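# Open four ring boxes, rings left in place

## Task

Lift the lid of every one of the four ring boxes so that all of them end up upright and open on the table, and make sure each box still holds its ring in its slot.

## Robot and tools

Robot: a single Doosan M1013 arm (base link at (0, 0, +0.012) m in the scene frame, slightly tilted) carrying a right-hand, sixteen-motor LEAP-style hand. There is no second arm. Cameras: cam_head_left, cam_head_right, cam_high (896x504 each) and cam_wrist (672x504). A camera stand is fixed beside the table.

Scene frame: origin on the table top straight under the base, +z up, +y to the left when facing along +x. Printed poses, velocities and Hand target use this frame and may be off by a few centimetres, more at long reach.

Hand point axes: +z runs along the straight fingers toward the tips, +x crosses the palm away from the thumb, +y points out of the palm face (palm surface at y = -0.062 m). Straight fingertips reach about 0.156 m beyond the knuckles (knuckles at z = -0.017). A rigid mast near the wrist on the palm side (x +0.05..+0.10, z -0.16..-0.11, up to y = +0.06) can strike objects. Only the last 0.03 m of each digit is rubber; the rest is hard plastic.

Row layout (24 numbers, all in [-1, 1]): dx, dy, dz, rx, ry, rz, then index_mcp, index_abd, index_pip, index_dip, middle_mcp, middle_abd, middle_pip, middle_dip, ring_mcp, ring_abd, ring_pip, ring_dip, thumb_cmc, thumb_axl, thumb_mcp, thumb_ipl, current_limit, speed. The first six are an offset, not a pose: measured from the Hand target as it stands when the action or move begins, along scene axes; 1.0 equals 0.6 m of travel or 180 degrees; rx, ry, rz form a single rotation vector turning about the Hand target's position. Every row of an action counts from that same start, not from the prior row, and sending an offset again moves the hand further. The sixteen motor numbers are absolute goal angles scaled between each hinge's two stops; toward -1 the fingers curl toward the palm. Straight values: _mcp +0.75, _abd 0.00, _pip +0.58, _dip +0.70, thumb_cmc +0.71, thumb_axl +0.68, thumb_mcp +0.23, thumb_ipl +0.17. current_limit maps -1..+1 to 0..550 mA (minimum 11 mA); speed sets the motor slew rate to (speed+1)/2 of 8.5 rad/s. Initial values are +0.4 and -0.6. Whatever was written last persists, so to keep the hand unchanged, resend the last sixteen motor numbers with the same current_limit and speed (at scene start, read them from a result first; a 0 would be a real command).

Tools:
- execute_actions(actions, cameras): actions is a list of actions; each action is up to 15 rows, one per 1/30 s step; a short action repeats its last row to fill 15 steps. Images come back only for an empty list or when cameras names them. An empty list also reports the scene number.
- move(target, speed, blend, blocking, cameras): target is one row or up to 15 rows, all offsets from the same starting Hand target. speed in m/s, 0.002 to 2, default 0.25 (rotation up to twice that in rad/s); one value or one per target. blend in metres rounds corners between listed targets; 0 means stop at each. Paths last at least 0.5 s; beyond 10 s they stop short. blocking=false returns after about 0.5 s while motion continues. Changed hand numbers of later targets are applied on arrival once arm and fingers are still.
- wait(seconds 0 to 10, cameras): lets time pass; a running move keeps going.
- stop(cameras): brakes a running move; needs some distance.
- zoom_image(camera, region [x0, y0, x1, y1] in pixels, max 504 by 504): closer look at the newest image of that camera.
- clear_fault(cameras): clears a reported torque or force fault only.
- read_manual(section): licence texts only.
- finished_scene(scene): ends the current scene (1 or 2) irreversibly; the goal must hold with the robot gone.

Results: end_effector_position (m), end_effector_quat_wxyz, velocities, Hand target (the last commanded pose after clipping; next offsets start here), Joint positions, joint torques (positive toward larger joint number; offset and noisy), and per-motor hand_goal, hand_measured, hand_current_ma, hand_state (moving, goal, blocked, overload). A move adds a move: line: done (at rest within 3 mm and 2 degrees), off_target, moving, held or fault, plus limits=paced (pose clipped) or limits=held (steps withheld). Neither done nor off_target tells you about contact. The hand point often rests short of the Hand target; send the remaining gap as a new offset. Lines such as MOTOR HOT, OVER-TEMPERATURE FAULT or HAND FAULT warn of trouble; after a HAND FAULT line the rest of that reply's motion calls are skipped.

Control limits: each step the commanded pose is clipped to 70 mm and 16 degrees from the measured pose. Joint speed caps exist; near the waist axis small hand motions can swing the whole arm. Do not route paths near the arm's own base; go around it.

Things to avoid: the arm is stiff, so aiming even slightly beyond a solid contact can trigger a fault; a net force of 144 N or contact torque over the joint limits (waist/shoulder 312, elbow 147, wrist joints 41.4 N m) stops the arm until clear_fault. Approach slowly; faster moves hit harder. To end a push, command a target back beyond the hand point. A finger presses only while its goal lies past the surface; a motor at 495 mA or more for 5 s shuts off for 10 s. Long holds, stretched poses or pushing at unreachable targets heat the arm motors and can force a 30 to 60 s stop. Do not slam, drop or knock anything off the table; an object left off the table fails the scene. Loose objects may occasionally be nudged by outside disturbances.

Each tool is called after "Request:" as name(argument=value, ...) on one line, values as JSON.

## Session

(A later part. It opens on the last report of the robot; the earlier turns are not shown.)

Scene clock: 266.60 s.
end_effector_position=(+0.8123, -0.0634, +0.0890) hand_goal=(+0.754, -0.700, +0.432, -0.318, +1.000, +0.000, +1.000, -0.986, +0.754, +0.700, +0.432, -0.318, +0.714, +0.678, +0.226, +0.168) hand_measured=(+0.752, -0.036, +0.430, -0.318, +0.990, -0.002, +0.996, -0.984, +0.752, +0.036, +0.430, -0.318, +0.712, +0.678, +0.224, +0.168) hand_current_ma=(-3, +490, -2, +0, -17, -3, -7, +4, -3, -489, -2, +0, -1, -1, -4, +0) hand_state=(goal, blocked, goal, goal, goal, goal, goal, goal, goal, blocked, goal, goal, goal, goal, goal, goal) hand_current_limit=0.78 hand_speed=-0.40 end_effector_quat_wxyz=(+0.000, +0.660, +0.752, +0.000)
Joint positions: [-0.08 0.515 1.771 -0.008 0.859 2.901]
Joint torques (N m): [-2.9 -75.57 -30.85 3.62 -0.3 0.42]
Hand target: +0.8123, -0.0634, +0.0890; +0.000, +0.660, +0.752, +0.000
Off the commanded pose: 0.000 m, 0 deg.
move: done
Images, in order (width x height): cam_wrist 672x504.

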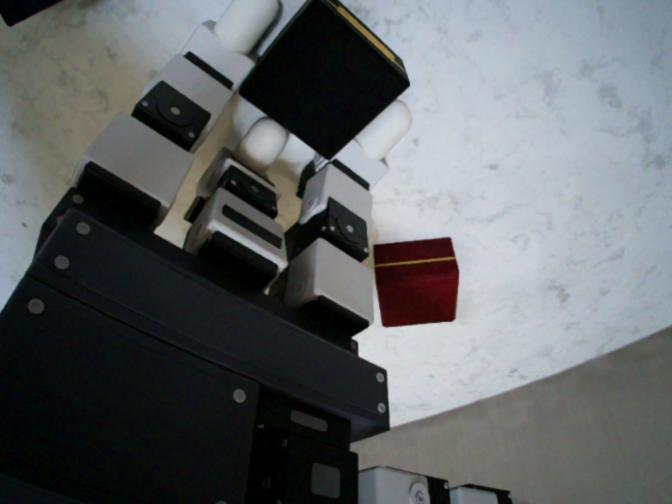

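Request:
move(target=[[0,0,0,0,0,0,0.753,-0.7,0.431,-0.319,0.945,0,0.226,-0.9,0.753,0.7,0.431,-0.319,0.714,0.678,0.226,0.168,0.78,-0.7],[0,0,0,0,0,0,0.753,-0.7,0.431,-0.319,0.945,0,0.007,-0.93,0.753,0.7,0.431,-0.319,0.714,0.678,0.226,0.168,0.78,-0.8],[0,0,0,0,0,0,0.753,-0.7,0.431,-0.319,0.863,0,-0.27,-0.783,0.753,0.7,0.431,-0.319,0.714,0.678,0.226,0.168,0.78,-0.8],[0,0,0,0,0,0,0.753,-0.7,0.431,-0.319,0.83,0,-0.416,-0.435,0.753,0.7,0.431,-0.319,0.714,0.678,0.226,0.168,0.78,-0.8]], cameras=["cam_wrist"])

Request:
move(target=[0,0,0,0,0,0,0.753,-0.7,0.431,-0.319,0.62,0,-0.445,-0.2,0.753,0.7,0.431,-0.319,0.714,0.678,0.226,0.168,0.78,-0.8], cameras=["cam_wrist","cam_high"])

Scene clock: 288.20 s.
end_effector_position=(+0.8123, -0.0634, +0.0890) hand_goal=(+0.754, -0.700, +0.432, -0.318, +0.830, +0.000, -0.416, -0.434, +0.754, +0.700, +0.432, -0.318, +0.714, +0.678, +0.226, +0.168) hand_measured=(+0.718, -0.038, +0.416, -0.320, +0.902, -0.002, -0.424, -0.446, +0.720, +0.038, +0.416, -0.318, +0.712, +0.678, +0.224, +0.168) hand_current_ma=(-99, +489, -31, -1, +246, -3, -13, -21, -92, -489, -31, -1, -1, -1, -4, +0) hand_state=(blocked, blocked, goal, goal, blocked, goal, goal, goal, blocked, blocked, goal, goal, goal, goal, goal, goal) hand_current_limit=0.78 hand_speed=-0.80 end_effector_quat_wxyz=(+0.000, +0.660, +0.752, +0.000)
Joint positions: [-0.08 0.515 1.771 -0.008 0.859 2.901]
Joint torques (N m): [-2.91 -74.61 -30.38 3.71 -0.32 0.42]
Hand target: +0.8123, -0.0634, +0.0890; +0.000, +0.660, +0.752, +0.000
Off the commanded pose: 0.000 m, 0 deg.
move: done
Images, in order (width x height): cam_wrist 672x504.

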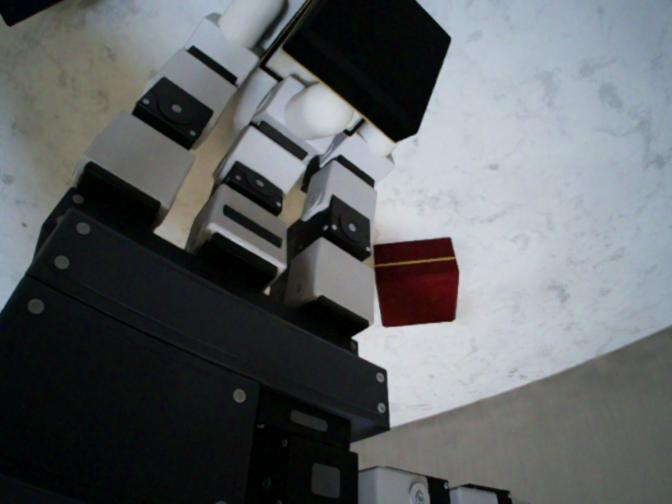

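Scene clock: 288.80 s.
end_effector_position=(+0.8123, -0.0634, +0.0890) hand_goal=(+0.754, -0.700, +0.432, -0.318, +0.620, +0.000, -0.444, -0.200, +0.754, +0.700, +0.432, -0.318, +0.714, +0.678, +0.226, +0.168) hand_measured=(+0.720, -0.136, +0.418, -0.320, +0.752, -0.002, -0.434, -0.202, +0.724, +0.138, +0.418, -0.318, +0.712, +0.678, +0.224, +0.168) hand_current_ma=(-92, +489, -25, -2, +489, -2, +15, -3, -78, -489, -25, -1, -1, -1, -4, +0) hand_state=(blocked, blocked, goal, goal, blocked, goal, goal, goal, blocked, blocked, goal, goal, goal, goal, goal, goal) hand_current_limit=0.78 hand_speed=-0.80 end_effector_quat_wxyz=(+0.000, +0.660, +0.752, +0.000)
Joint positions: [-0.08 0.515 1.771 -0.008 0.859 2.901]
Joint torques (N m): [-2.75 -75.14 -30.87 3.65 -0.34 0.45]
Hand target: +0.8123, -0.0634, +0.0890; +0.000, +0.660, +0.752, +0.000
Off the commanded pose: 0.000 m, 0 deg.
move: done
Images, in order (width x height): cam_high 896x504, cam_wrist 672x504.

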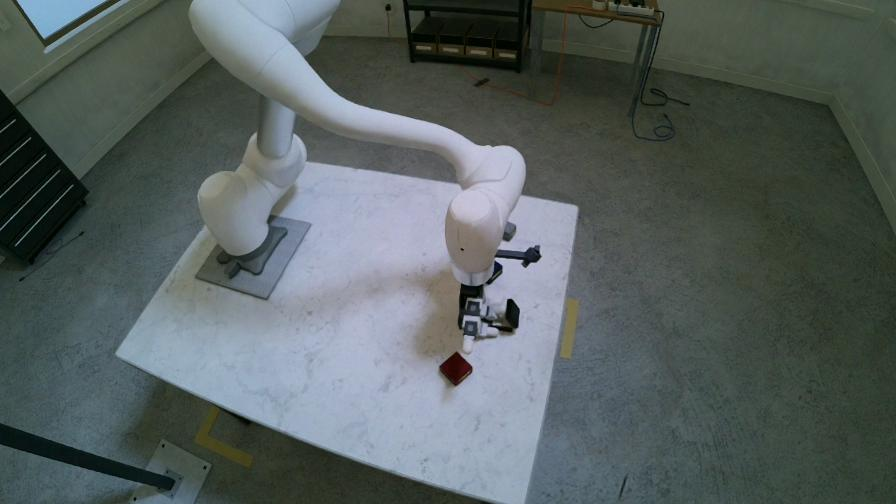

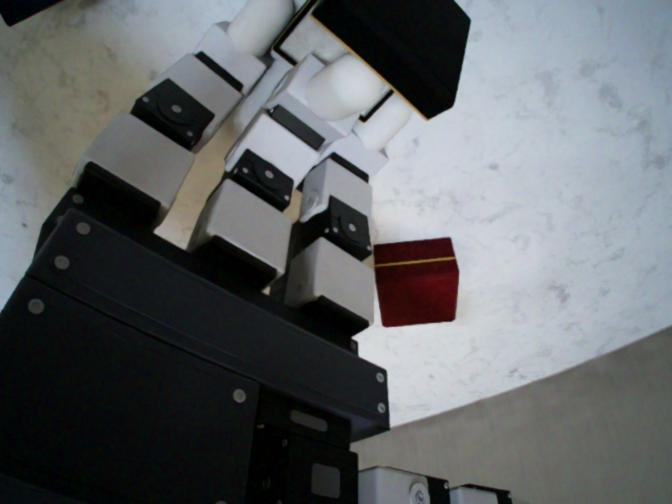

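Request:
move(target=[[0,0,0,0,0,0,0.753,-0.7,0.431,-0.319,1,0,0.1,-0.9,0.753,0.7,0.431,-0.319,0.714,0.678,0.226,0.168,0.78,-0.8],[0,0,0,0,0,0,0.753,-0.3,0.431,-0.319,1,0,1,-0.986,0.753,0.3,0.431,-0.319,0.714,0.678,0.226,0.168,0.78,-0.6],[0,0,0,0,0,0,0.753,0.12,0.431,-0.319,1,0,1,-0.986,0.753,-0.12,0.431,-0.319,0.714,0.678,0.226,0.168,0.78,-0.5]], cameras=["cam_wrist"])

Request:
zoom_image(camera="cam_wrist", region=[200, 0, 480, 180])

Scene clock: 321.80 s.
end_effector_position=(+0.8123, -0.0634, +0.0890) hand_goal=(+0.754, +0.120, +0.432, -0.318, +1.000, +0.000, +1.000, -0.986, +0.754, -0.120, +0.432, -0.318, +0.714, +0.678, +0.226, +0.168) hand_measured=(+0.750, +0.116, +0.430, -0.320, +0.998, -0.002, +0.994, -0.984, +0.750, -0.116, +0.430, -0.320, +0.712, +0.678, +0.224, +0.168) hand_current_ma=(-5, -4, -2, -3, -2, -2, -8, +4, -5, +4, -2, -2, -1, -1, -4, +0) hand_state=(goal, goal, goal, goal, goal, goal, goal, goal, goal, goal, goal, goal, goal, goal, goal, goal) hand_current_limit=0.78 hand_speed=-0.50 end_effector_quat_wxyz=(+0.000, +0.660, +0.752, +0.000)
Joint positions: [-0.08 0.515 1.771 -0.008 0.859 2.901]
Joint torques (N m): [-2.77 -75.83 -30.91 3.68 -0.28 0.43]
Hand target: +0.8123, -0.0634, +0.0890; +0.000, +0.660, +0.752, +0.000
Off the commanded pose: 0.000 m, 0 deg.
move: done
Images, in order (width x height): cam_wrist 672x504.

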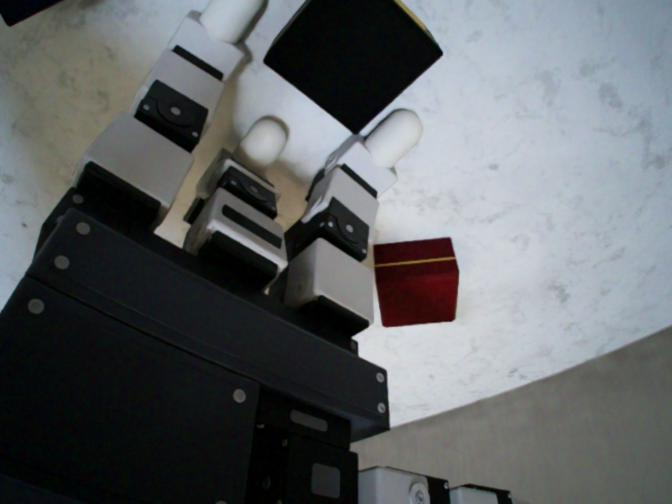

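Scaled by 1.800 from the camera's 672x504 image, which has a finer 960x720 frame.

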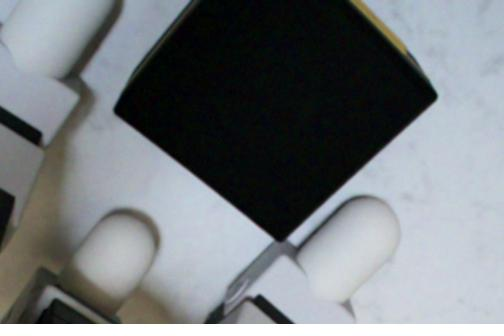

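Request:
move(target=[[0.0358,0.0045,0,0,0,0,0.753,0.12,0.431,-0.319,1,0,1,-0.986,0.753,-0.12,0.431,-0.319,0.714,0.678,0.226,0.168,0.78,-0.4],[0.0358,0.0045,0,0,0,0,0.753,-0.7,0.431,-0.319,1,0,1,-0.986,0.753,0.7,0.431,-0.319,0.714,0.678,0.226,0.168,0.78,-0.4],[0.0358,0.0045,0,0,0,0,0.753,-0.7,0.431,-0.319,0.945,0,0.226,-0.9,0.753,0.7,0.431,-0.319,0.714,0.678,0.226,0.168,0.78,-0.7],[0.0358,0.0045,0,0,0,0,0.753,-0.7,0.431,-0.319,0.945,0,0.007,-0.93,0.753,0.7,0.431,-0.319,0.714,0.678,0.226,0.168,0.78,-0.8],[0.0358,0.0045,0,0,0,0,0.753,-0.7,0.431,-0.319,0.863,0,-0.27,-0.783,0.753,0.7,0.431,-0.319,0.714,0.678,0.226,0.168,0.78,-0.8],[0.0358,0.0045,0,0,0,0,0.753,-0.7,0.431,-0.319,0.83,0,-0.416,-0.435,0.753,0.7,0.431,-0.319,0.714,0.678,0.226,0.168,0.78,-0.8]], speed=0.06, cameras=["cam_wrist"])

Request:
move(target=[[0,0,0,0,0,0,0.753,-0.7,0.431,-0.319,0.92,0,-0.65,-0.35,0.753,0.7,0.431,-0.319,0.714,0.678,0.226,0.168,0.78,-0.8],[0,0,0,0,0,0,0.753,-0.7,0.431,-0.319,0.92,0,-0.76,-0.1,0.753,0.7,0.431,-0.319,0.714,0.678,0.226,0.168,0.78,-0.8]], cameras=["cam_wrist"])

Scene clock: 358.93 s.
end_effector_position=(+0.8338, -0.0607, +0.0890) hand_goal=(+0.754, -0.700, +0.432, -0.318, +0.830, +0.000, -0.416, -0.434, +0.754, +0.700, +0.432, -0.318, +0.714, +0.678, +0.226, +0.168) hand_measured=(+0.714, -0.042, +0.414, -0.320, +0.904, -0.002, -0.424, -0.450, +0.716, +0.038, +0.416, -0.318, +0.712, +0.678, +0.224, +0.168) hand_current_ma=(-110, +489, -35, -1, +251, -2, -15, -33, -103, -489, -34, -1, -1, -1, -4, +0) hand_state=(blocked, blocked, goal, goal, blocked, goal, goal, goal, blocked, blocked, goal, goal, goal, goal, goal, goal) hand_current_limit=0.78 hand_speed=-0.80 end_effector_quat_wxyz=(+0.000, +0.660, +0.752, +0.000)
Joint positions: [-0.073 0.541 1.725 -0.008 0.879 2.908]
Joint torques (N m): [-2.61 -77 -30.85 3.73 -0.37 0.43]
Hand target: +0.8338, -0.0607, +0.0890; +0.000, +0.660, +0.752, +0.000
Off the commanded pose: 0.000 m, 0 deg.
move: done
Images, in order (width x height): cam_wrist 672x504.

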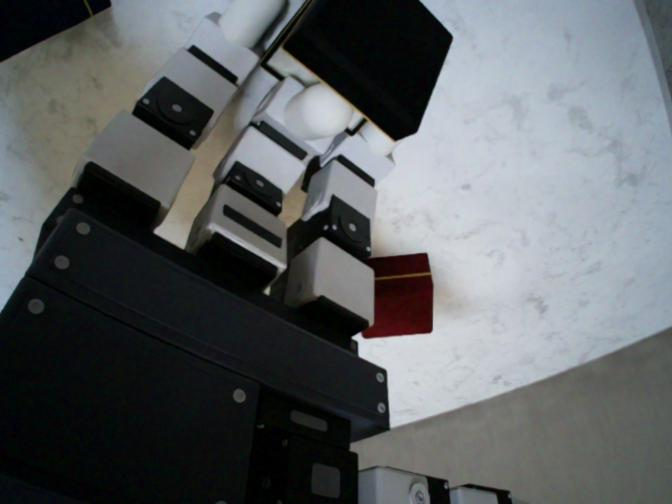

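Scene clock: 360.13 s.
end_effector_position=(+0.8338, -0.0607, +0.0890) hand_goal=(+0.754, -0.700, +0.432, -0.318, +0.920, +0.000, -0.760, -0.100, +0.754, +0.700, +0.432, -0.318, +0.714, +0.678, +0.226, +0.168) hand_measured=(+0.728, -0.042, +0.420, -0.320, +0.944, -0.002, -0.776, -0.140, +0.728, +0.038, +0.420, -0.320, +0.712, +0.678, +0.224, +0.168) hand_current_ma=(-67, +489, -21, -3, +60, -2, -31, -106, -61, -489, -20, -2, -1, -1, -4, +0) hand_state=(blocked, blocked, goal, goal, blocked, goal, goal, blocked, blocked, blocked, goal, goal, goal, goal, goal, goal) hand_current_limit=0.78 hand_speed=-0.80 end_effector_quat_wxyz=(+0.000, +0.660, +0.752, +0.000)
Joint positions: [-0.073 0.541 1.725 -0.008 0.879 2.908]
Joint torques (N m): [-2.76 -75.33 -30.21 3.69 -0.27 0.44]
Hand target: +0.8338, -0.0607, +0.0890; +0.000, +0.660, +0.752, +0.000
Off the commanded pose: 0.000 m, 0 deg.
move: done
Images, in order (width x height): cam_wrist 672x504.

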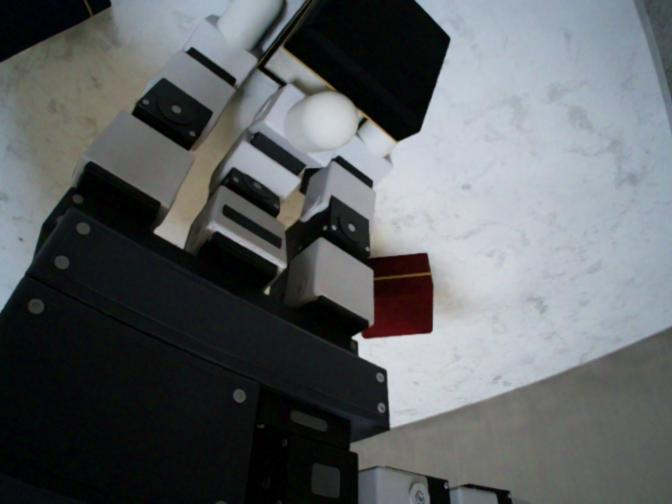

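Request:
move(target=[[0,0,0,0,0,0,0.753,-0.7,0.431,-0.319,0.93,0,-0.85,0.15,0.753,0.7,0.431,-0.319,0.714,0.678,0.226,0.168,0.78,-0.8],[0,0,0,0,0,0,0.753,-0.7,0.431,-0.319,0.9,0,-0.9,0.45,0.753,0.7,0.431,-0.319,0.714,0.678,0.226,0.168,0.78,-0.8]], cameras=["cam_wrist"])

Request:
move(target=[[0,0,0,0,0,0,0.753,-0.7,0.431,-0.319,0.83,0,-0.85,0.55,0.753,0.7,0.431,-0.319,0.714,0.678,0.226,0.168,0.78,-0.8]], cameras=["cam_wrist"])

Scene clock: 377.10 s.
end_effector_position=(+0.8338, -0.0607, +0.0890) hand_goal=(+0.754, -0.700, +0.432, -0.318, +0.900, +0.000, -0.900, +0.450, +0.754, +0.700, +0.432, -0.318, +0.714, +0.678, +0.226, +0.168) hand_measured=(+0.728, -0.138, +0.418, -0.326, +0.876, -0.002, -0.952, +0.390, +0.728, +0.142, +0.420, -0.324, +0.712, +0.678, +0.224, +0.168) hand_current_ma=(-67, +489, -28, -12, -58, -1, -144, -177, -63, -489, -22, -9, -1, -1, -4, +0) hand_state=(blocked, blocked, goal, goal, blocked, goal, blocked, blocked, blocked, blocked, goal, goal, goal, goal, goal, goal) hand_current_limit=0.78 hand_speed=-0.80 end_effector_quat_wxyz=(+0.000, +0.660, +0.752, +0.000)
Joint positions: [-0.073 0.541 1.725 -0.008 0.879 2.908]
Joint torques (N m): [-2.81 -75.15 -29.38 3.69 -0.04 0.42]
Hand target: +0.8338, -0.0607, +0.0890; +0.000, +0.660, +0.752, +0.000
Off the commanded pose: 0.000 m, 0 deg.
move: done
Images, in order (width x height): cam_wrist 672x504.

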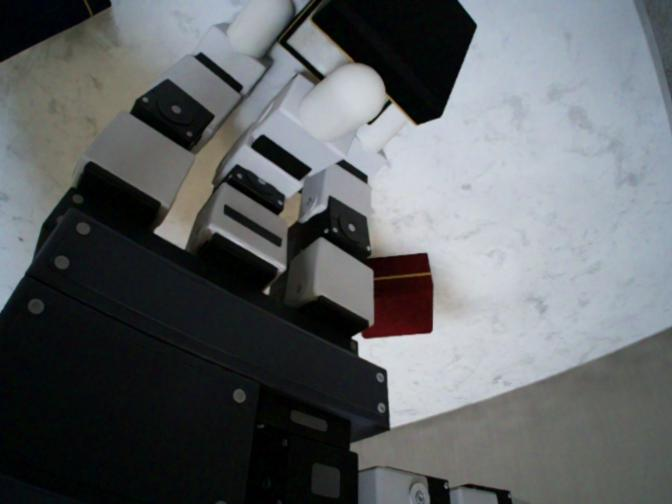

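Scene clock: 377.60 s.
end_effector_position=(+0.8338, -0.0607, +0.0890) hand_goal=(+0.754, -0.700, +0.432, -0.318, +0.830, +0.000, -0.850, +0.550, +0.754, +0.700, +0.432, -0.318, +0.714, +0.678, +0.226, +0.168) hand_measured=(+0.722, -0.138, +0.412, -0.326, +0.812, +0.000, -0.950, +0.476, +0.728, +0.146, +0.412, -0.328, +0.712, +0.678, +0.224, +0.168) hand_current_ma=(-86, +489, -43, -14, -39, +0, -346, -232, -65, -489, -42, -18, -1, -1, -4, +0) hand_state=(blocked, blocked, blocked, goal, goal, goal, blocked, blocked, blocked, blocked, goal, goal, goal, goal, goal, goal) hand_current_limit=0.78 hand_speed=-0.80 end_effector_quat_wxyz=(+0.000, +0.660, +0.752, +0.000)
Joint positions: [-0.073 0.541 1.725 -0.008 0.879 2.908]
Joint torques (N m): [-2.15 -73.32 -28.59 3.75 -0.03 0.39]
Hand target: +0.8338, -0.0607, +0.0890; +0.000, +0.660, +0.752, +0.000
Off the commanded pose: 0.000 m, 0 deg.
move: done
Images, in order (width x height): cam_wrist 672x504.

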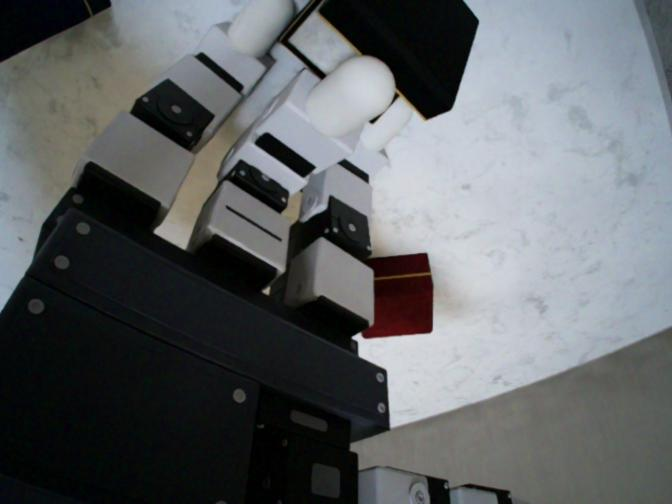

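Request:
move(target=[[0,0,0,0,0,0,0.753,-0.7,0.431,-0.319,0.62,0,-0.8,0.45,0.753,0.7,0.431,-0.319,0.714,0.678,0.226,0.168,0.78,-0.8]], cameras=["cam_wrist"])

Request:
move(target=[[0,0,0,0,0,0,0.753,-0.7,0.431,-0.319,0.49,0,-0.6,0.3,0.753,0.7,0.431,-0.319,0.714,0.678,0.226,0.168,0.78,-0.8]], cameras=["cam_wrist","cam_high"])

Scene clock: 390.83 s.
end_effector_position=(+0.8338, -0.0607, +0.0890) hand_goal=(+0.754, -0.700, +0.432, -0.318, +0.620, +0.000, -0.800, +0.450, +0.754, +0.700, +0.432, -0.318, +0.714, +0.678, +0.226, +0.168) hand_measured=(+0.696, -0.138, +0.408, -0.316, +0.730, +0.006, -0.872, +0.446, +0.706, +0.148, +0.410, -0.318, +0.712, +0.678, +0.224, +0.168) hand_current_ma=(-185, +489, -52, +2, +421, +6, -225, -5, -146, -489, -46, -1, -1, -1, -4, +0) hand_state=(blocked, blocked, blocked, goal, blocked, goal, blocked, goal, blocked, blocked, blocked, goal, goal, goal, goal, goal) hand_current_limit=0.78 hand_speed=-0.80 end_effector_quat_wxyz=(+0.000, +0.660, +0.752, +0.000)
Joint positions: [-0.073 0.541 1.725 -0.008 0.879 2.908]
Joint torques (N m): [-3.01 -74.59 -29.73 3.73 -0.2 0.4]
Hand target: +0.8338, -0.0607, +0.0890; +0.000, +0.660, +0.752, +0.000
Off the commanded pose: 0.000 m, 0 deg.
move: done
Images, in order (width x height): cam_wrist 672x504.

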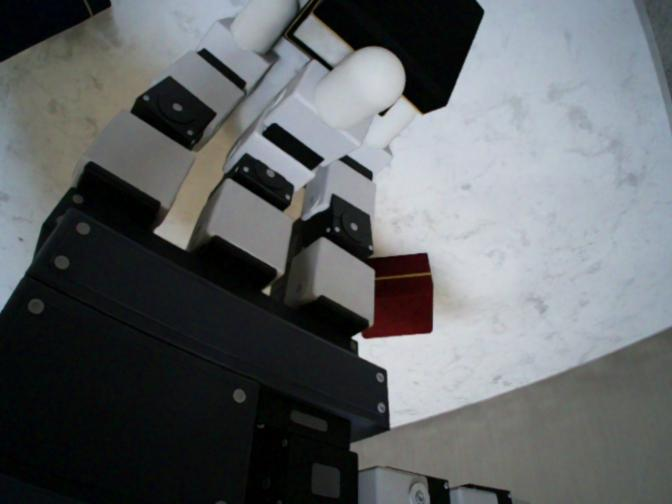

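Scene clock: 391.70 s.
end_effector_position=(+0.8338, -0.0607, +0.0890) hand_goal=(+0.754, -0.700, +0.432, -0.318, +0.490, +0.000, -0.600, +0.300, +0.754, +0.700, +0.432, -0.318, +0.714, +0.678, +0.226, +0.168) hand_measured=(+0.752, -0.508, +0.430, -0.318, +0.494, +0.002, -0.586, +0.302, +0.752, +0.510, +0.430, -0.318, +0.712, +0.678, +0.224, +0.168) hand_current_ma=(-1, +485, -2, +1, +6, +2, +27, +3, -2, -489, -2, +1, -1, -1, -4, +0) hand_state=(goal, blocked, goal, goal, goal, goal, goal, goal, goal, moving, goal, goal, goal, goal, goal, goal) hand_current_limit=0.78 hand_speed=-0.80 end_effector_quat_wxyz=(+0.000, +0.660, +0.752, +0.000)
Joint positions: [-0.073 0.541 1.725 -0.008 0.879 2.908]
Joint torques (N m): [-2.88 -78.59 -31.44 3.75 -0.35 0.43]
Hand target: +0.8338, -0.0607, +0.0890; +0.000, +0.660, +0.752, +0.000
Off the commanded pose: 0.000 m, 0 deg.
move: done
Images, in order (width x height): cam_high 896x504, cam_wrist 672x504.

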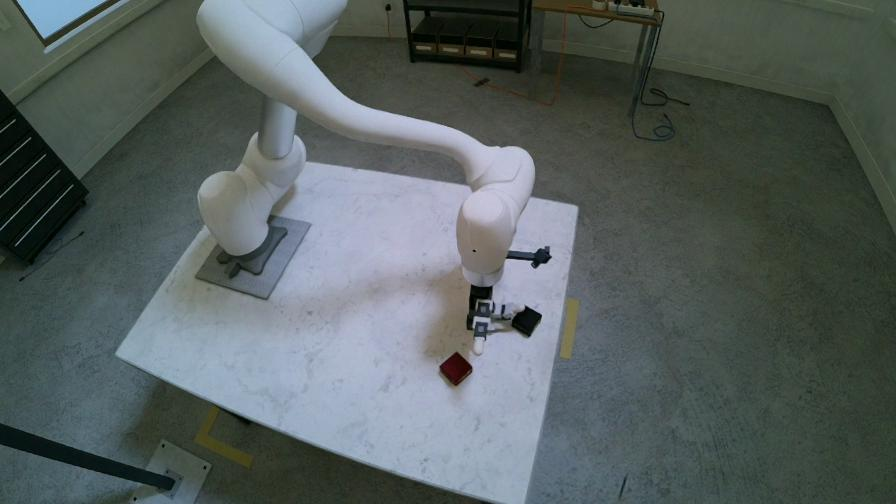

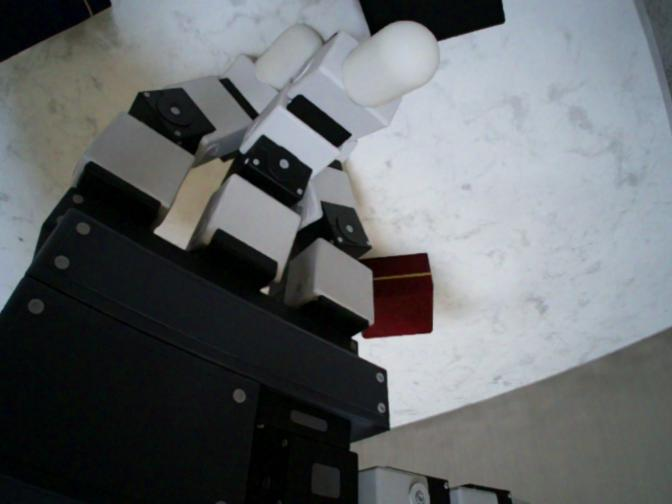

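Request:
zoom_image(camera="cam_high", region=[430, 205, 580, 390])

Scaled by 2.724 from the camera's 896x504 image, which has a finer 1280x720 frame.

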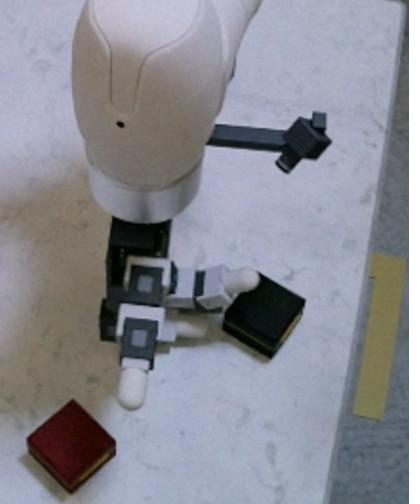

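Request:
move(target=[[0,0,0.02,0,0,0,0.753,0.12,0.431,-0.319,0.49,0,-0.3,0,0.753,-0.12,0.431,-0.319,0.714,0.678,0.226,0.168,0.78,-0.5],[0.04,0.005,0.1683,0,0,0,0.753,0.12,0.431,-0.319,1,0,1,-0.986,0.753,-0.12,0.431,-0.319,0.714,0.678,0.226,0.168,0.78,-0.6]], speed=0.2, cameras=["cam_wrist"])

Scene clock: 418.57 s.
end_effector_position=(+0.8578, -0.0577, +0.1900) hand_goal=(+0.754, +0.120, +0.432, -0.318, +1.000, +0.000, +1.000, -0.986, +0.754, -0.120, +0.432, -0.318, +0.714, +0.678, +0.226, +0.168) hand_measured=(+0.756, +0.116, +0.430, -0.318, +0.992, +0.002, +0.994, -0.982, +0.754, -0.116, +0.430, -0.318, +0.712, +0.678, +0.224, +0.168) hand_current_ma=(+1, -4, -2, +1, -13, +2, -7, +4, +0, +4, -2, +1, -1, -1, -4, +0) hand_state=(goal, goal, goal, goal, goal, goal, goal, goal, goal, goal, goal, goal, goal, goal, goal, goal) hand_current_limit=0.78 hand_speed=-0.60 end_effector_quat_wxyz=(+0.000, +0.660, +0.752, +0.000)
Joint positions: [-0.065 0.48 1.606 -0.007 1.058 2.914]
Joint torques (N m): [-2.85 -76.84 -35.54 4.15 -0.32 0.43]
Hand target: +0.8578, -0.0577, +0.1900; +0.000, +0.660, +0.752, +0.000
Off the commanded pose: 0.000 m, 0 deg.
move: done
Images, in order (width x height): cam_wrist 672x504.

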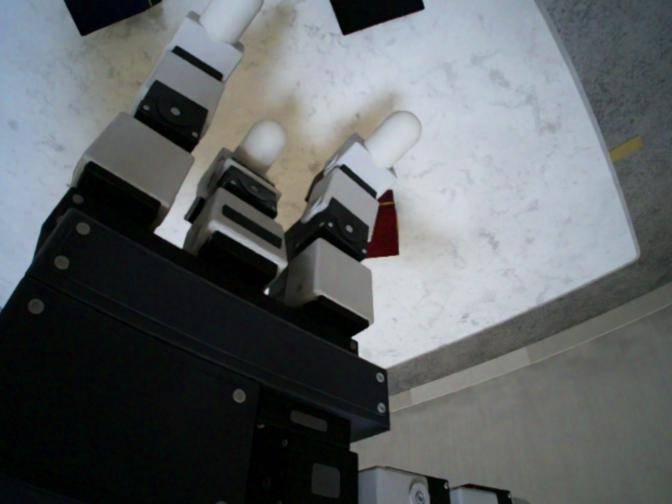

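Request:
move(target=[0.0402,-0.0272,0,0,0,-0.1889,0.753,0.12,0.431,-0.319,1,0,1,-0.986,0.753,-0.12,0.431,-0.319,0.714,0.678,0.226,0.168,0.78,-0.6], speed=0.25, cameras=["cam_wrist"])

Scene clock: 436.60 s.
end_effector_position=(+0.8819, -0.0740, +0.1900) hand_goal=(+0.754, +0.120, +0.432, -0.318, +1.000, +0.000, +1.000, -0.986, +0.754, -0.120, +0.432, -0.318, +0.714, +0.678, +0.226, +0.168) hand_measured=(+0.756, +0.116, +0.430, -0.318, +0.992, +0.002, +0.994, -0.984, +0.754, -0.116, +0.430, -0.318, +0.712, +0.678, +0.224, +0.168) hand_current_ma=(+1, -4, -2, +1, -13, +2, -7, +4, +0, +4, -2, +1, -1, -1, -4, +0) hand_state=(goal, goal, goal, goal, goal, goal, goal, goal, goal, goal, goal, goal, goal, goal, goal, goal) hand_current_limit=0.78 hand_speed=-0.60 end_effector_quat_wxyz=(+0.000, +0.851, +0.526, +0.000)
Joint positions: [-0.022 0.544 1.505 -0.007 1.096 3.55]
Joint torques (N m): [-2.76 -83.07 -36.09 4.23 -0.26 0.55]
Hand target: +0.8819, -0.0740, +0.1900; +0.000, +0.851, +0.526, +0.000
Off the commanded pose: 0.000 m, 0 deg.
move: done
Images, in order (width x height): cam_wrist 672x504.

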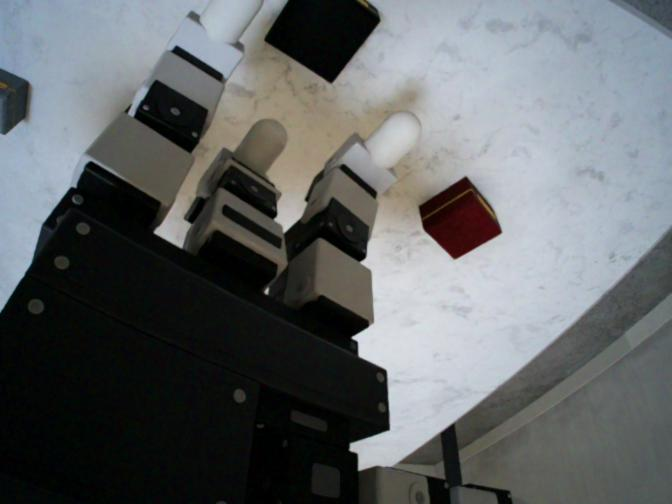

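Request:
move(target=[[0,0,-0.1683,0,0,0,0.753,0.12,0.431,-0.319,1,0,1,-0.986,0.753,-0.12,0.431,-0.319,0.714,0.678,0.226,0.168,0.78,-0.4],[0,0,-0.1683,0,0,0,0.753,-0.7,0.431,-0.319,1,0,1,-0.986,0.753,0.7,0.431,-0.319,0.714,0.678,0.226,0.168,0.78,-0.4],[-0.1667,0,-0.1683,0,0,0,0.753,-0.7,0.431,-0.319,1,0,1,-0.986,0.753,0.7,0.431,-0.319,0.714,0.678,0.226,0.168,0.78,-0.4]], speed=[0.15,0.06,0.06], cameras=["cam_wrist"])

Request:
zoom_image(camera="cam_wrist", region=[200, 0, 480, 180])

Scene clock: 452.23 s.
end_effector_position=(+0.7819, -0.0740, +0.0890) hand_goal=(+0.754, -0.700, +0.432, -0.318, +1.000, +0.000, +1.000, -0.986, +0.754, +0.700, +0.432, -0.318, +0.714, +0.678, +0.226, +0.168) hand_measured=(+0.760, -0.036, +0.428, -0.324, +0.992, +0.002, +0.996, -0.984, +0.734, +0.028, +0.426, -0.320, +0.712, +0.678, +0.224, +0.168) hand_current_ma=(+8, +489, -4, -11, -13, +2, -7, +4, -44, -489, -8, -2, -1, -1, -4, +0) hand_state=(goal, blocked, goal, goal, goal, goal, goal, goal, goal, blocked, goal, goal, goal, goal, goal, goal) hand_current_limit=0.78 hand_speed=-0.40 end_effector_quat_wxyz=(+0.000, +0.851, +0.526, +0.000)
Joint positions: [-0.031 0.502 1.794 -0.008 0.849 3.543]
Joint torques (N m): [-2.93 -73.97 -30.14 3.68 -0.05 0.46]
Hand target: +0.7819, -0.0740, +0.0890; +0.000, +0.851, +0.526, +0.000
Off the commanded pose: 0.000 m, 0 deg.
move: done
Images, in order (width x height): cam_wrist 672x504.

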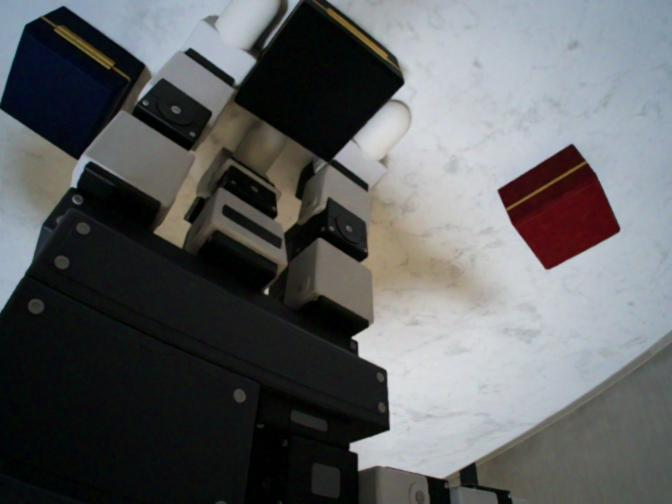

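Scaled by 1.800 from the camera's 672x504 image, which has a finer 960x720 frame.

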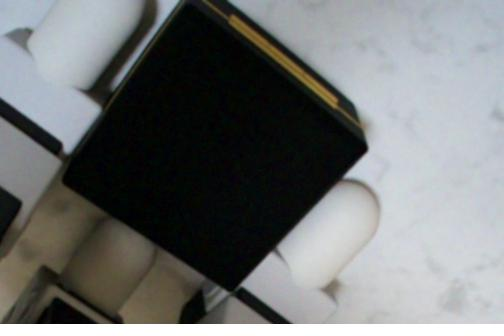

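Request:
move(target=[[0,0,0,0,0,0,0.753,-0.7,0.431,-0.319,0.945,0,0.226,-0.9,0.753,0.7,0.431,-0.319,0.714,0.678,0.226,0.168,0.78,-0.7],[0,0,0,0,0,0,0.753,-0.7,0.431,-0.319,0.945,0,0.007,-0.93,0.753,0.7,0.431,-0.319,0.714,0.678,0.226,0.168,0.78,-0.8],[0,0,0,0,0,0,0.753,-0.7,0.431,-0.319,0.863,0,-0.27,-0.783,0.753,0.7,0.431,-0.319,0.714,0.678,0.226,0.168,0.78,-0.8],[0,0,0,0,0,0,0.753,-0.7,0.431,-0.319,0.9,0,-0.5,-0.435,0.753,0.7,0.431,-0.319,0.714,0.678,0.226,0.168,0.78,-0.8],[0,0,0,0,0,0,0.753,-0.7,0.431,-0.319,1,0,-0.76,-0.283,0.753,0.7,0.431,-0.319,0.714,0.678,0.226,0.168,0.78,-0.8],[0,0,0,0,0,0,0.753,-0.7,0.431,-0.319,1,0,-0.9,0,0.753,0.7,0.431,-0.319,0.714,0.678,0.226,0.168,0.78,-0.8]], cameras=["cam_wrist"])

Request:
move(target=[[0,0,0,0,0,0,0.753,-0.7,0.431,-0.319,0.97,0,-0.96,0.35,0.753,0.7,0.431,-0.319,0.714,0.678,0.226,0.168,0.78,-0.8]], cameras=["cam_wrist"])

Request:
move(target=[[0,0,0,0,0,0,0.753,-0.7,0.431,-0.319,1,0,-0.93,0.75,0.753,0.7,0.431,-0.319,0.714,0.678,0.226,0.168,0.78,-0.8]], cameras=["cam_wrist"])

Scene clock: 472.90 s.
end_effector_position=(+0.7819, -0.0740, +0.0890) hand_goal=(+0.754, -0.700, +0.432, -0.318, +1.000, +0.000, -0.900, +0.000, +0.754, +0.700, +0.432, -0.318, +0.714, +0.678, +0.226, +0.168) hand_measured=(+0.732, -0.046, +0.422, -0.320, +1.000, +0.000, -0.916, -0.032, +0.732, +0.032, +0.422, -0.320, +0.712, +0.678, +0.224, +0.168) hand_current_ma=(-49, +489, -15, -4, +0, -1, -30, -82, -52, -489, -15, -2, -1, -1, -4, +0) hand_state=(blocked, blocked, goal, goal, goal, goal, goal, blocked, blocked, blocked, goal, goal, goal, goal, goal, goal) hand_current_limit=0.78 hand_speed=-0.80 end_effector_quat_wxyz=(+0.000, +0.851, +0.526, +0.000)
Joint positions: [-0.031 0.501 1.794 -0.008 0.849 3.543]
Joint torques (N m): [-3.06 -72.01 -29.66 3.62 -0.29 0.4]
Hand target: +0.7819, -0.0740, +0.0890; +0.000, +0.851, +0.526, +0.000
Off the commanded pose: 0.000 m, 0 deg.
move: done
Images, in order (width x height): cam_wrist 672x504.

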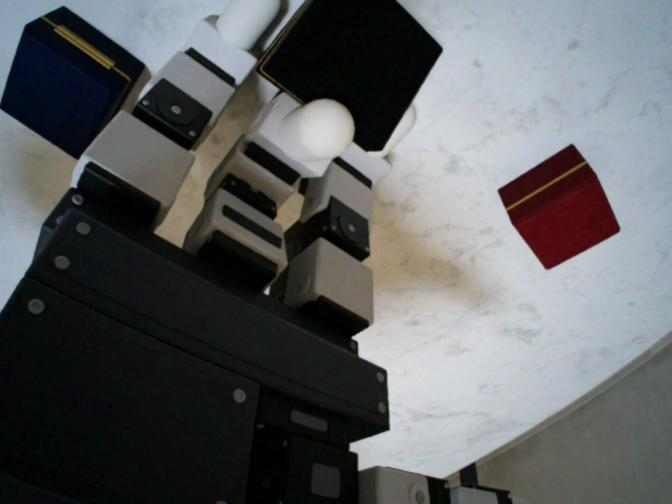

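Scene clock: 473.63 s.
end_effector_position=(+0.7819, -0.0740, +0.0891) hand_goal=(+0.754, -0.700, +0.432, -0.318, +0.970, +0.000, -0.960, +0.350, +0.754, +0.700, +0.432, -0.318, +0.714, +0.678, +0.226, +0.168) hand_measured=(+0.714, -0.050, +0.414, -0.322, +0.958, +0.000, -0.998, +0.258, +0.716, +0.036, +0.416, -0.320, +0.712, +0.678, +0.224, +0.168) hand_current_ma=(-112, +489, -35, -5, -22, -1, -96, -308, -108, -489, -34, -3, -1, -1, -4, +0) hand_state=(blocked, blocked, goal, goal, goal, goal, blocked, blocked, blocked, blocked, goal, goal, goal, goal, goal, goal) hand_current_limit=0.78 hand_speed=-0.80 end_effector_quat_wxyz=(+0.000, +0.851, +0.526, +0.000)
Joint positions: [-0.031 0.501 1.794 -0.008 0.849 3.543]
Joint torques (N m): [-3.28 -67.67 -27.31 3.64 -0.14 0.43]
Hand target: +0.7819, -0.0740, +0.0890; +0.000, +0.851, +0.526, +0.000
Off the commanded pose: 0.000 m, 0 deg.
move: done
Images, in order (width x height): cam_wrist 672x504.

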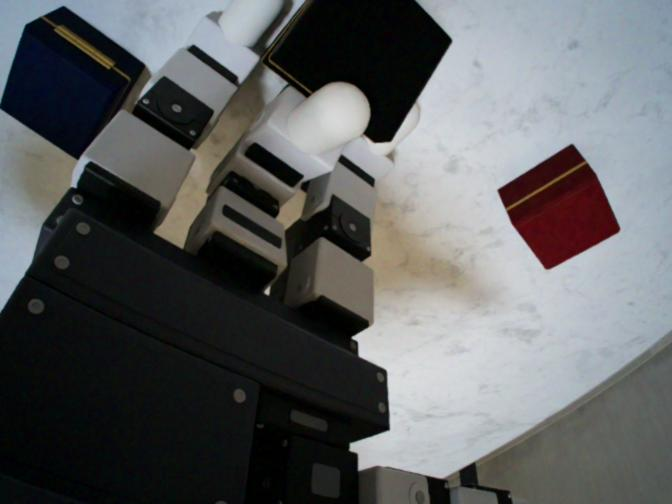

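Scene clock: 474.43 s.
end_effector_position=(+0.7819, -0.0740, +0.0891) hand_goal=(+0.754, -0.700, +0.432, -0.318, +1.000, +0.000, -0.930, +0.750, +0.754, +0.700, +0.432, -0.318, +0.714, +0.678, +0.226, +0.168) hand_measured=(+0.744, -0.152, +0.422, -0.318, +0.972, +0.000, -0.996, +0.676, +0.744, +0.140, +0.422, -0.318, +0.712, +0.678, +0.224, +0.168) hand_current_ma=(-19, +489, -16, +0, -74, -1, -197, -238, -17, -489, -16, +0, -1, -1, -4, +0) hand_state=(goal, blocked, goal, goal, blocked, goal, blocked, blocked, goal, blocked, goal, goal, goal, goal, goal, goal) hand_current_limit=0.78 hand_speed=-0.80 end_effector_quat_wxyz=(+0.000, +0.851, +0.526, +0.000)
Joint positions: [-0.031 0.501 1.794 -0.008 0.849 3.543]
Joint torques (N m): [-3.06 -70.84 -29.19 3.64 -0.17 0.43]
Hand target: +0.7819, -0.0740, +0.0890; +0.000, +0.851, +0.526, +0.000
Off the commanded pose: 0.000 m, 0 deg.
move: done
Images, in order (width x height): cam_wrist 672x504.

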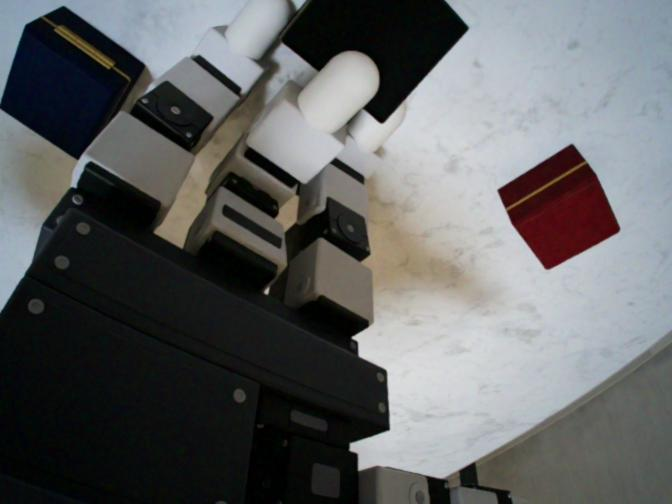

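Request:
move(target=[[0,0,0,0,0,0,0.753,-0.5,0.431,-0.319,1,0,-0.5,-0.9,0.753,0.5,0.431,-0.319,0.714,0.678,0.226,0.168,0.78,-0.7],[0,0,0,0,0,0,0.753,0.0,0.431,-0.319,1,0,1,-0.986,0.753,0.0,0.431,-0.319,0.714,0.678,0.226,0.168,0.78,-0.6]], cameras=["cam_wrist"])

Request:
zoom_image(camera="cam_wrist", region=[200, 0, 480, 180])

Scene clock: 519.40 s.
end_effector_position=(+0.7819, -0.0740, +0.0890) hand_goal=(+0.754, +0.000, +0.432, -0.318, +1.000, +0.000, +1.000, -0.986, +0.754, +0.000, +0.432, -0.318, +0.714, +0.678, +0.226, +0.168) hand_measured=(+0.754, -0.004, +0.430, -0.322, +0.994, +0.000, +0.994, -0.984, +0.754, +0.006, +0.430, -0.320, +0.712, +0.678, +0.224, +0.168) hand_current_ma=(+1, -5, -3, -4, -8, -1, -7, +3, +0, +8, -3, -3, -1, -1, -4, +0) hand_state=(goal, goal, goal, goal, goal, goal, goal, goal, goal, goal, goal, goal, goal, goal, goal, goal) hand_current_limit=0.78 hand_speed=-0.60 end_effector_quat_wxyz=(+0.000, +0.851, +0.526, +0.000)
Joint positions: [-0.031 0.501 1.794 -0.008 0.849 3.543]
Joint torques (N m): [-2.83 -74.07 -30.58 3.62 -0.26 0.42]
Hand target: +0.7819, -0.0740, +0.0890; +0.000, +0.851, +0.526, +0.000
Off the commanded pose: 0.000 m, 0 deg.
move: done
Images, in order (width x height): cam_wrist 672x504.

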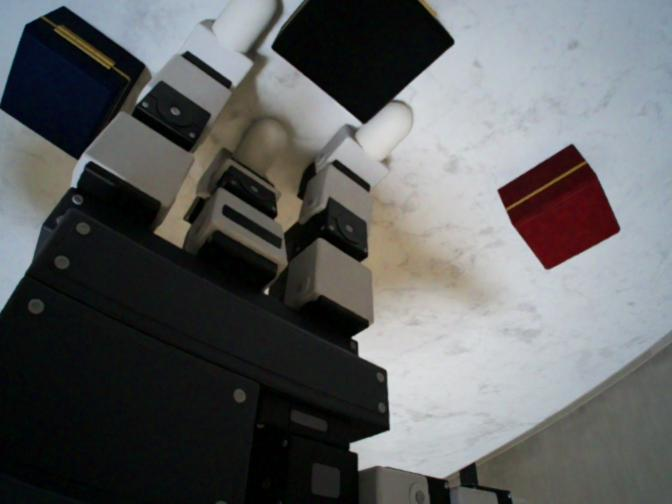

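Scaled by 1.800 from the camera's 672x504 image, which has a finer 960x720 frame.

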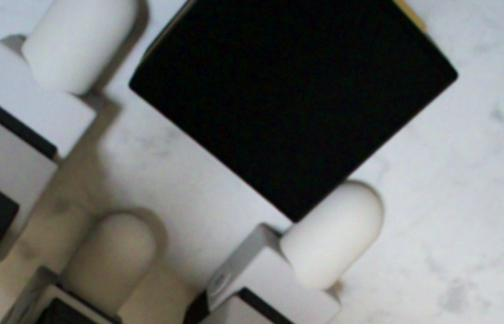

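Request:
move(target=[[0.0275,-0.0195,0,0,0,0,0.753,0.0,0.431,-0.319,1,0,1,-0.986,0.753,0.0,0.431,-0.319,0.714,0.678,0.226,0.168,0.78,-0.4],[0.0275,-0.0195,0,0,0,0,0.753,-0.7,0.431,-0.319,1,0,1,-0.986,0.753,0.7,0.431,-0.319,0.714,0.678,0.226,0.168,0.78,-0.4],[0.0275,-0.0195,0,0,0,0,0.753,-0.7,0.431,-0.319,0.92,0,0.226,-0.9,0.753,0.7,0.431,-0.319,0.714,0.678,0.226,0.168,0.78,-0.7],[0.0275,-0.0195,0,0,0,0,0.753,-0.7,0.431,-0.319,0.92,0,0.007,-0.93,0.753,0.7,0.431,-0.319,0.714,0.678,0.226,0.168,0.78,-0.8],[0.0275,-0.0195,0,0,0,0,0.753,-0.7,0.431,-0.319,0.84,0,-0.27,-0.783,0.753,0.7,0.431,-0.319,0.714,0.678,0.226,0.168,0.78,-0.8],[0.0275,-0.0195,0,0,0,0,0.753,-0.7,0.431,-0.319,0.83,0,-0.5,-0.45,0.753,0.7,0.431,-0.319,0.714,0.678,0.226,0.168,0.78,-0.8]], speed=0.06, cameras=["cam_wrist"])

Request:
move(target=[[0,0,0,0,0,0,0.753,-0.7,0.431,-0.319,0.83,0,-0.6,-0.3,0.753,0.7,0.431,-0.319,0.714,0.678,0.226,0.168,0.78,-0.9],[0,0,0,0,0,0,0.753,-0.7,0.431,-0.319,0.72,0,-0.58,-0.22,0.753,0.7,0.431,-0.319,0.714,0.678,0.226,0.168,0.79,-0.9]], cameras=["cam_wrist"])

Scene clock: 547.47 s.
end_effector_position=(+0.7984, -0.0857, +0.0890) hand_goal=(+0.754, -0.700, +0.432, -0.318, +0.830, +0.000, -0.500, -0.450, +0.754, +0.700, +0.432, -0.318, +0.714, +0.678, +0.226, +0.168) hand_measured=(+0.746, -0.098, +0.428, -0.320, +0.876, -0.002, -0.466, -0.452, +0.712, +0.108, +0.414, -0.322, +0.712, +0.678, +0.224, +0.168) hand_current_ma=(-16, +489, -4, -2, +132, -2, +85, -3, -123, -489, -39, -4, -1, -1, -4, +0) hand_state=(goal, blocked, goal, goal, blocked, goal, blocked, goal, blocked, blocked, goal, goal, goal, goal, goal, goal) hand_current_limit=0.78 hand_speed=-0.80 end_effector_quat_wxyz=(+0.000, +0.851, +0.526, +0.000)
Joint positions: [-0.045 0.522 1.758 -0.008 0.864 3.529]
Joint torques (N m): [-2.87 -76.15 -31.13 3.68 -0.33 0.4]
Hand target: +0.7984, -0.0857, +0.0890; +0.000, +0.851, +0.526, +0.000
Off the commanded pose: 0.000 m, 0 deg.
move: done
Images, in order (width x height): cam_wrist 672x504.

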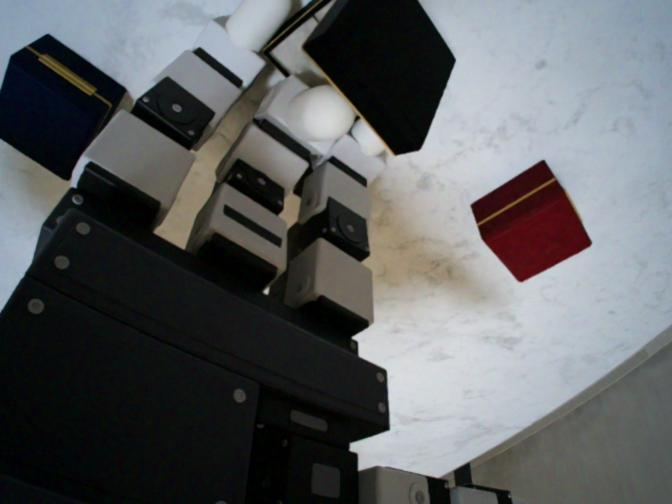

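Scene clock: 548.67 s.
end_effector_position=(+0.7984, -0.0857, +0.0890) hand_goal=(+0.754, -0.700, +0.432, -0.318, +0.720, +0.000, -0.580, -0.220, +0.754, +0.700, +0.432, -0.318, +0.714, +0.678, +0.226, +0.168) hand_measured=(+0.734, -0.132, +0.422, -0.320, +0.828, +0.000, -0.556, -0.222, +0.720, +0.142, +0.416, -0.320, +0.712, +0.678, +0.224, +0.168) hand_current_ma=(-48, +492, -16, -1, +416, -1, +52, -2, -91, -492, -29, -2, -1, -1, -4, +0) hand_state=(blocked, blocked, goal, goal, blocked, goal, blocked, goal, blocked, blocked, goal, goal, goal, goal, goal, goal) hand_current_limit=0.79 hand_speed=-0.90 end_effector_quat_wxyz=(+0.000, +0.851, +0.526, +0.000)
Joint positions: [-0.045 0.522 1.758 -0.008 0.864 3.529]
Joint torques (N m): [-3.07 -76.79 -31.04 3.61 -0.31 0.4]
Hand target: +0.7984, -0.0857, +0.0890; +0.000, +0.851, +0.526, +0.000
Off the commanded pose: 0.000 m, 0 deg.
move: done
Images, in order (width x height): cam_wrist 672x504.

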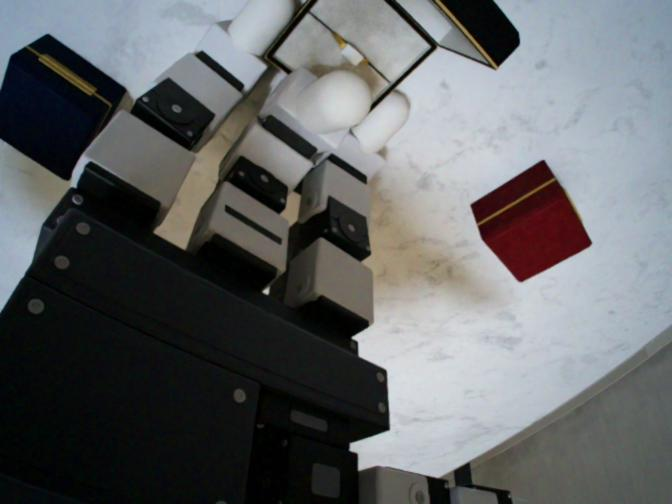

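Request:
move(target=[[0,0,0,0,0,0,0.753,-0.4,0.431,-0.319,1,0,-0.5,-0.22,0.753,0.4,0.431,-0.319,0.714,0.678,0.226,0.168,0.78,-0.7],[0,0,0,0,0,0,0.753,0.05,0.431,-0.319,1,0,-0.4,-0.22,0.753,-0.05,0.431,-0.319,0.714,0.678,0.226,0.168,0.78,-0.7],[0,0,0.03,0,0,0,0.753,0.05,0.431,-0.319,1,0,-0.4,-0.22,0.753,-0.05,0.431,-0.319,0.714,0.678,0.226,0.168,0.78,-0.6],[-0.0745,0.0373,0.1683,0,0,0,0.753,0.12,0.431,-0.319,1,0,1,-0.986,0.753,-0.12,0.431,-0.319,0.714,0.678,0.226,0.168,0.78,-0.6]], speed=[0.1,0.1,0.05,0.2], cameras=["cam_high","cam_wrist"])

Request:
zoom_image(camera="cam_high", region=[430, 205, 580, 390])

Scene clock: 565.40 s.
end_effector_position=(+0.7537, -0.0633, +0.1900) hand_goal=(+0.754, +0.120, +0.432, -0.318, +1.000, +0.000, +1.000, -0.986, +0.754, -0.120, +0.432, -0.318, +0.714, +0.678, +0.226, +0.168) hand_measured=(+0.752, +0.116, +0.430, -0.320, +0.996, +0.000, +0.994, -0.982, +0.752, -0.116, +0.430, -0.320, +0.712, +0.678, +0.224, +0.168) hand_current_ma=(-3, -4, -2, -3, -5, -1, -8, +4, -3, +4, -2, -2, -1, -1, -4, +0) hand_state=(goal, goal, goal, goal, goal, goal, goal, goal, goal, goal, goal, goal, goal, goal, goal, goal) hand_current_limit=0.78 hand_speed=-0.60 end_effector_quat_wxyz=(+0.000, +0.851, +0.526, +0.000)
Joint positions: [-0.017 0.363 1.785 -0.007 0.996 3.556]
Joint torques (N m): [-2.74 -65.39 -34.23 3.98 -0.25 0.42]
Hand target: +0.7537, -0.0633, +0.1900; +0.000, +0.851, +0.526, +0.000
Off the commanded pose: 0.000 m, 0 deg.
move: done
Images, in order (width x height): cam_high 896x504, cam_wrist 672x504.

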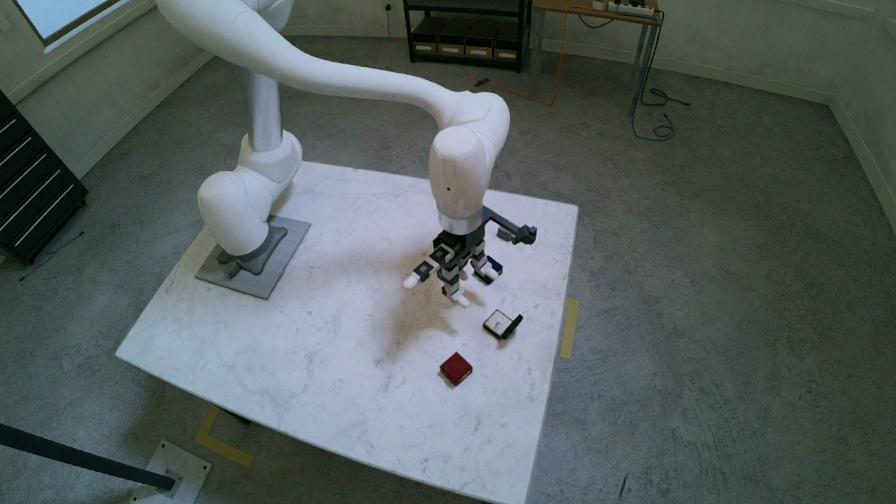

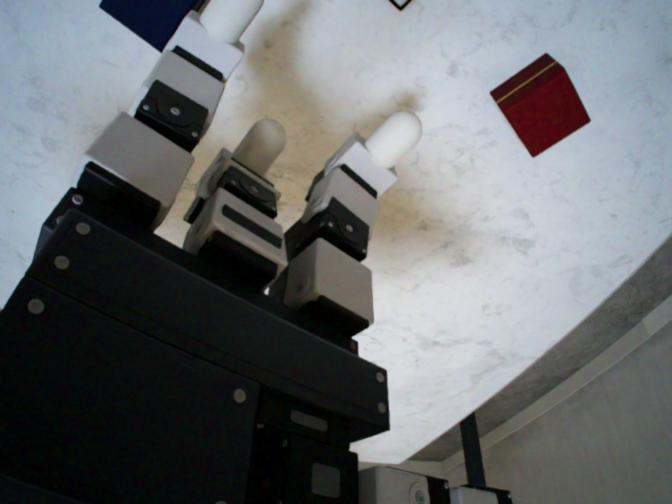

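Scaled by 2.724 from the camera's 896x504 image, which has a finer 1280x720 frame.

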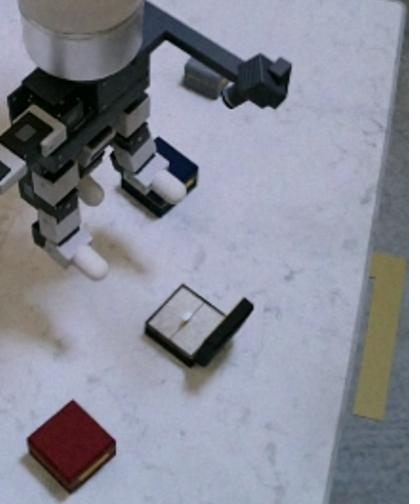

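Request:
move(target=[-0.13,-0.231,0,0,0,0,0.753,0.12,0.431,-0.319,1,0,1,-0.986,0.753,-0.12,0.431,-0.319,0.714,0.678,0.226,0.168,0.78,-0.6], speed=0.3, cameras=["cam_wrist"])

Scene clock: 578.07 s.
end_effector_position=(+0.6757, -0.2019, +0.1900) hand_goal=(+0.754, +0.120, +0.432, -0.318, +1.000, +0.000, +1.000, -0.986, +0.754, -0.120, +0.432, -0.318, +0.714, +0.678, +0.226, +0.168) hand_measured=(+0.752, +0.118, +0.430, -0.320, +0.996, +0.000, +0.994, -0.984, +0.752, -0.118, +0.430, -0.320, +0.712, +0.678, +0.224, +0.168) hand_current_ma=(-3, -2, -2, -3, -5, -1, -7, +4, -3, +3, -2, -2, -1, -1, -4, +0) hand_state=(goal, goal, goal, goal, goal, goal, goal, goal, goal, goal, goal, goal, goal, goal, goal, goal) hand_current_limit=0.78 hand_speed=-0.60 end_effector_quat_wxyz=(+0.000, +0.851, +0.526, +0.000)
Joint positions: [-0.245 0.276 1.907 -0.008 0.961 3.328]
Joint torques (N m): [-2.84 -56.57 -33.45 3.94 -0.31 0.61]
Hand target: +0.6757, -0.2019, +0.1900; +0.000, +0.851, +0.526, +0.000
Off the commanded pose: 0.000 m, 0 deg.
move: done
Images, in order (width x height): cam_wrist 672x504.

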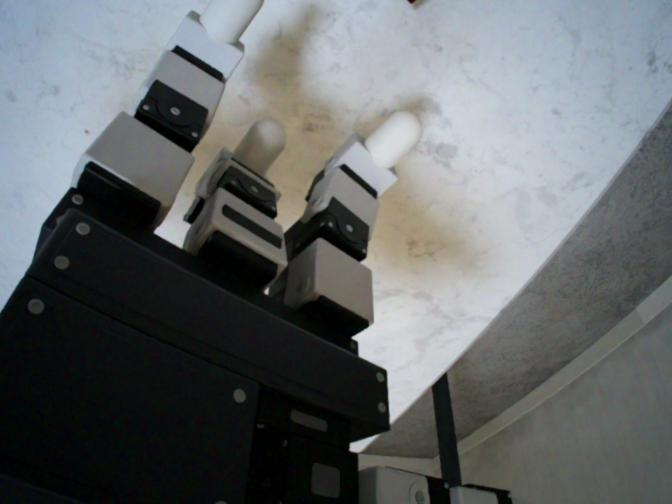

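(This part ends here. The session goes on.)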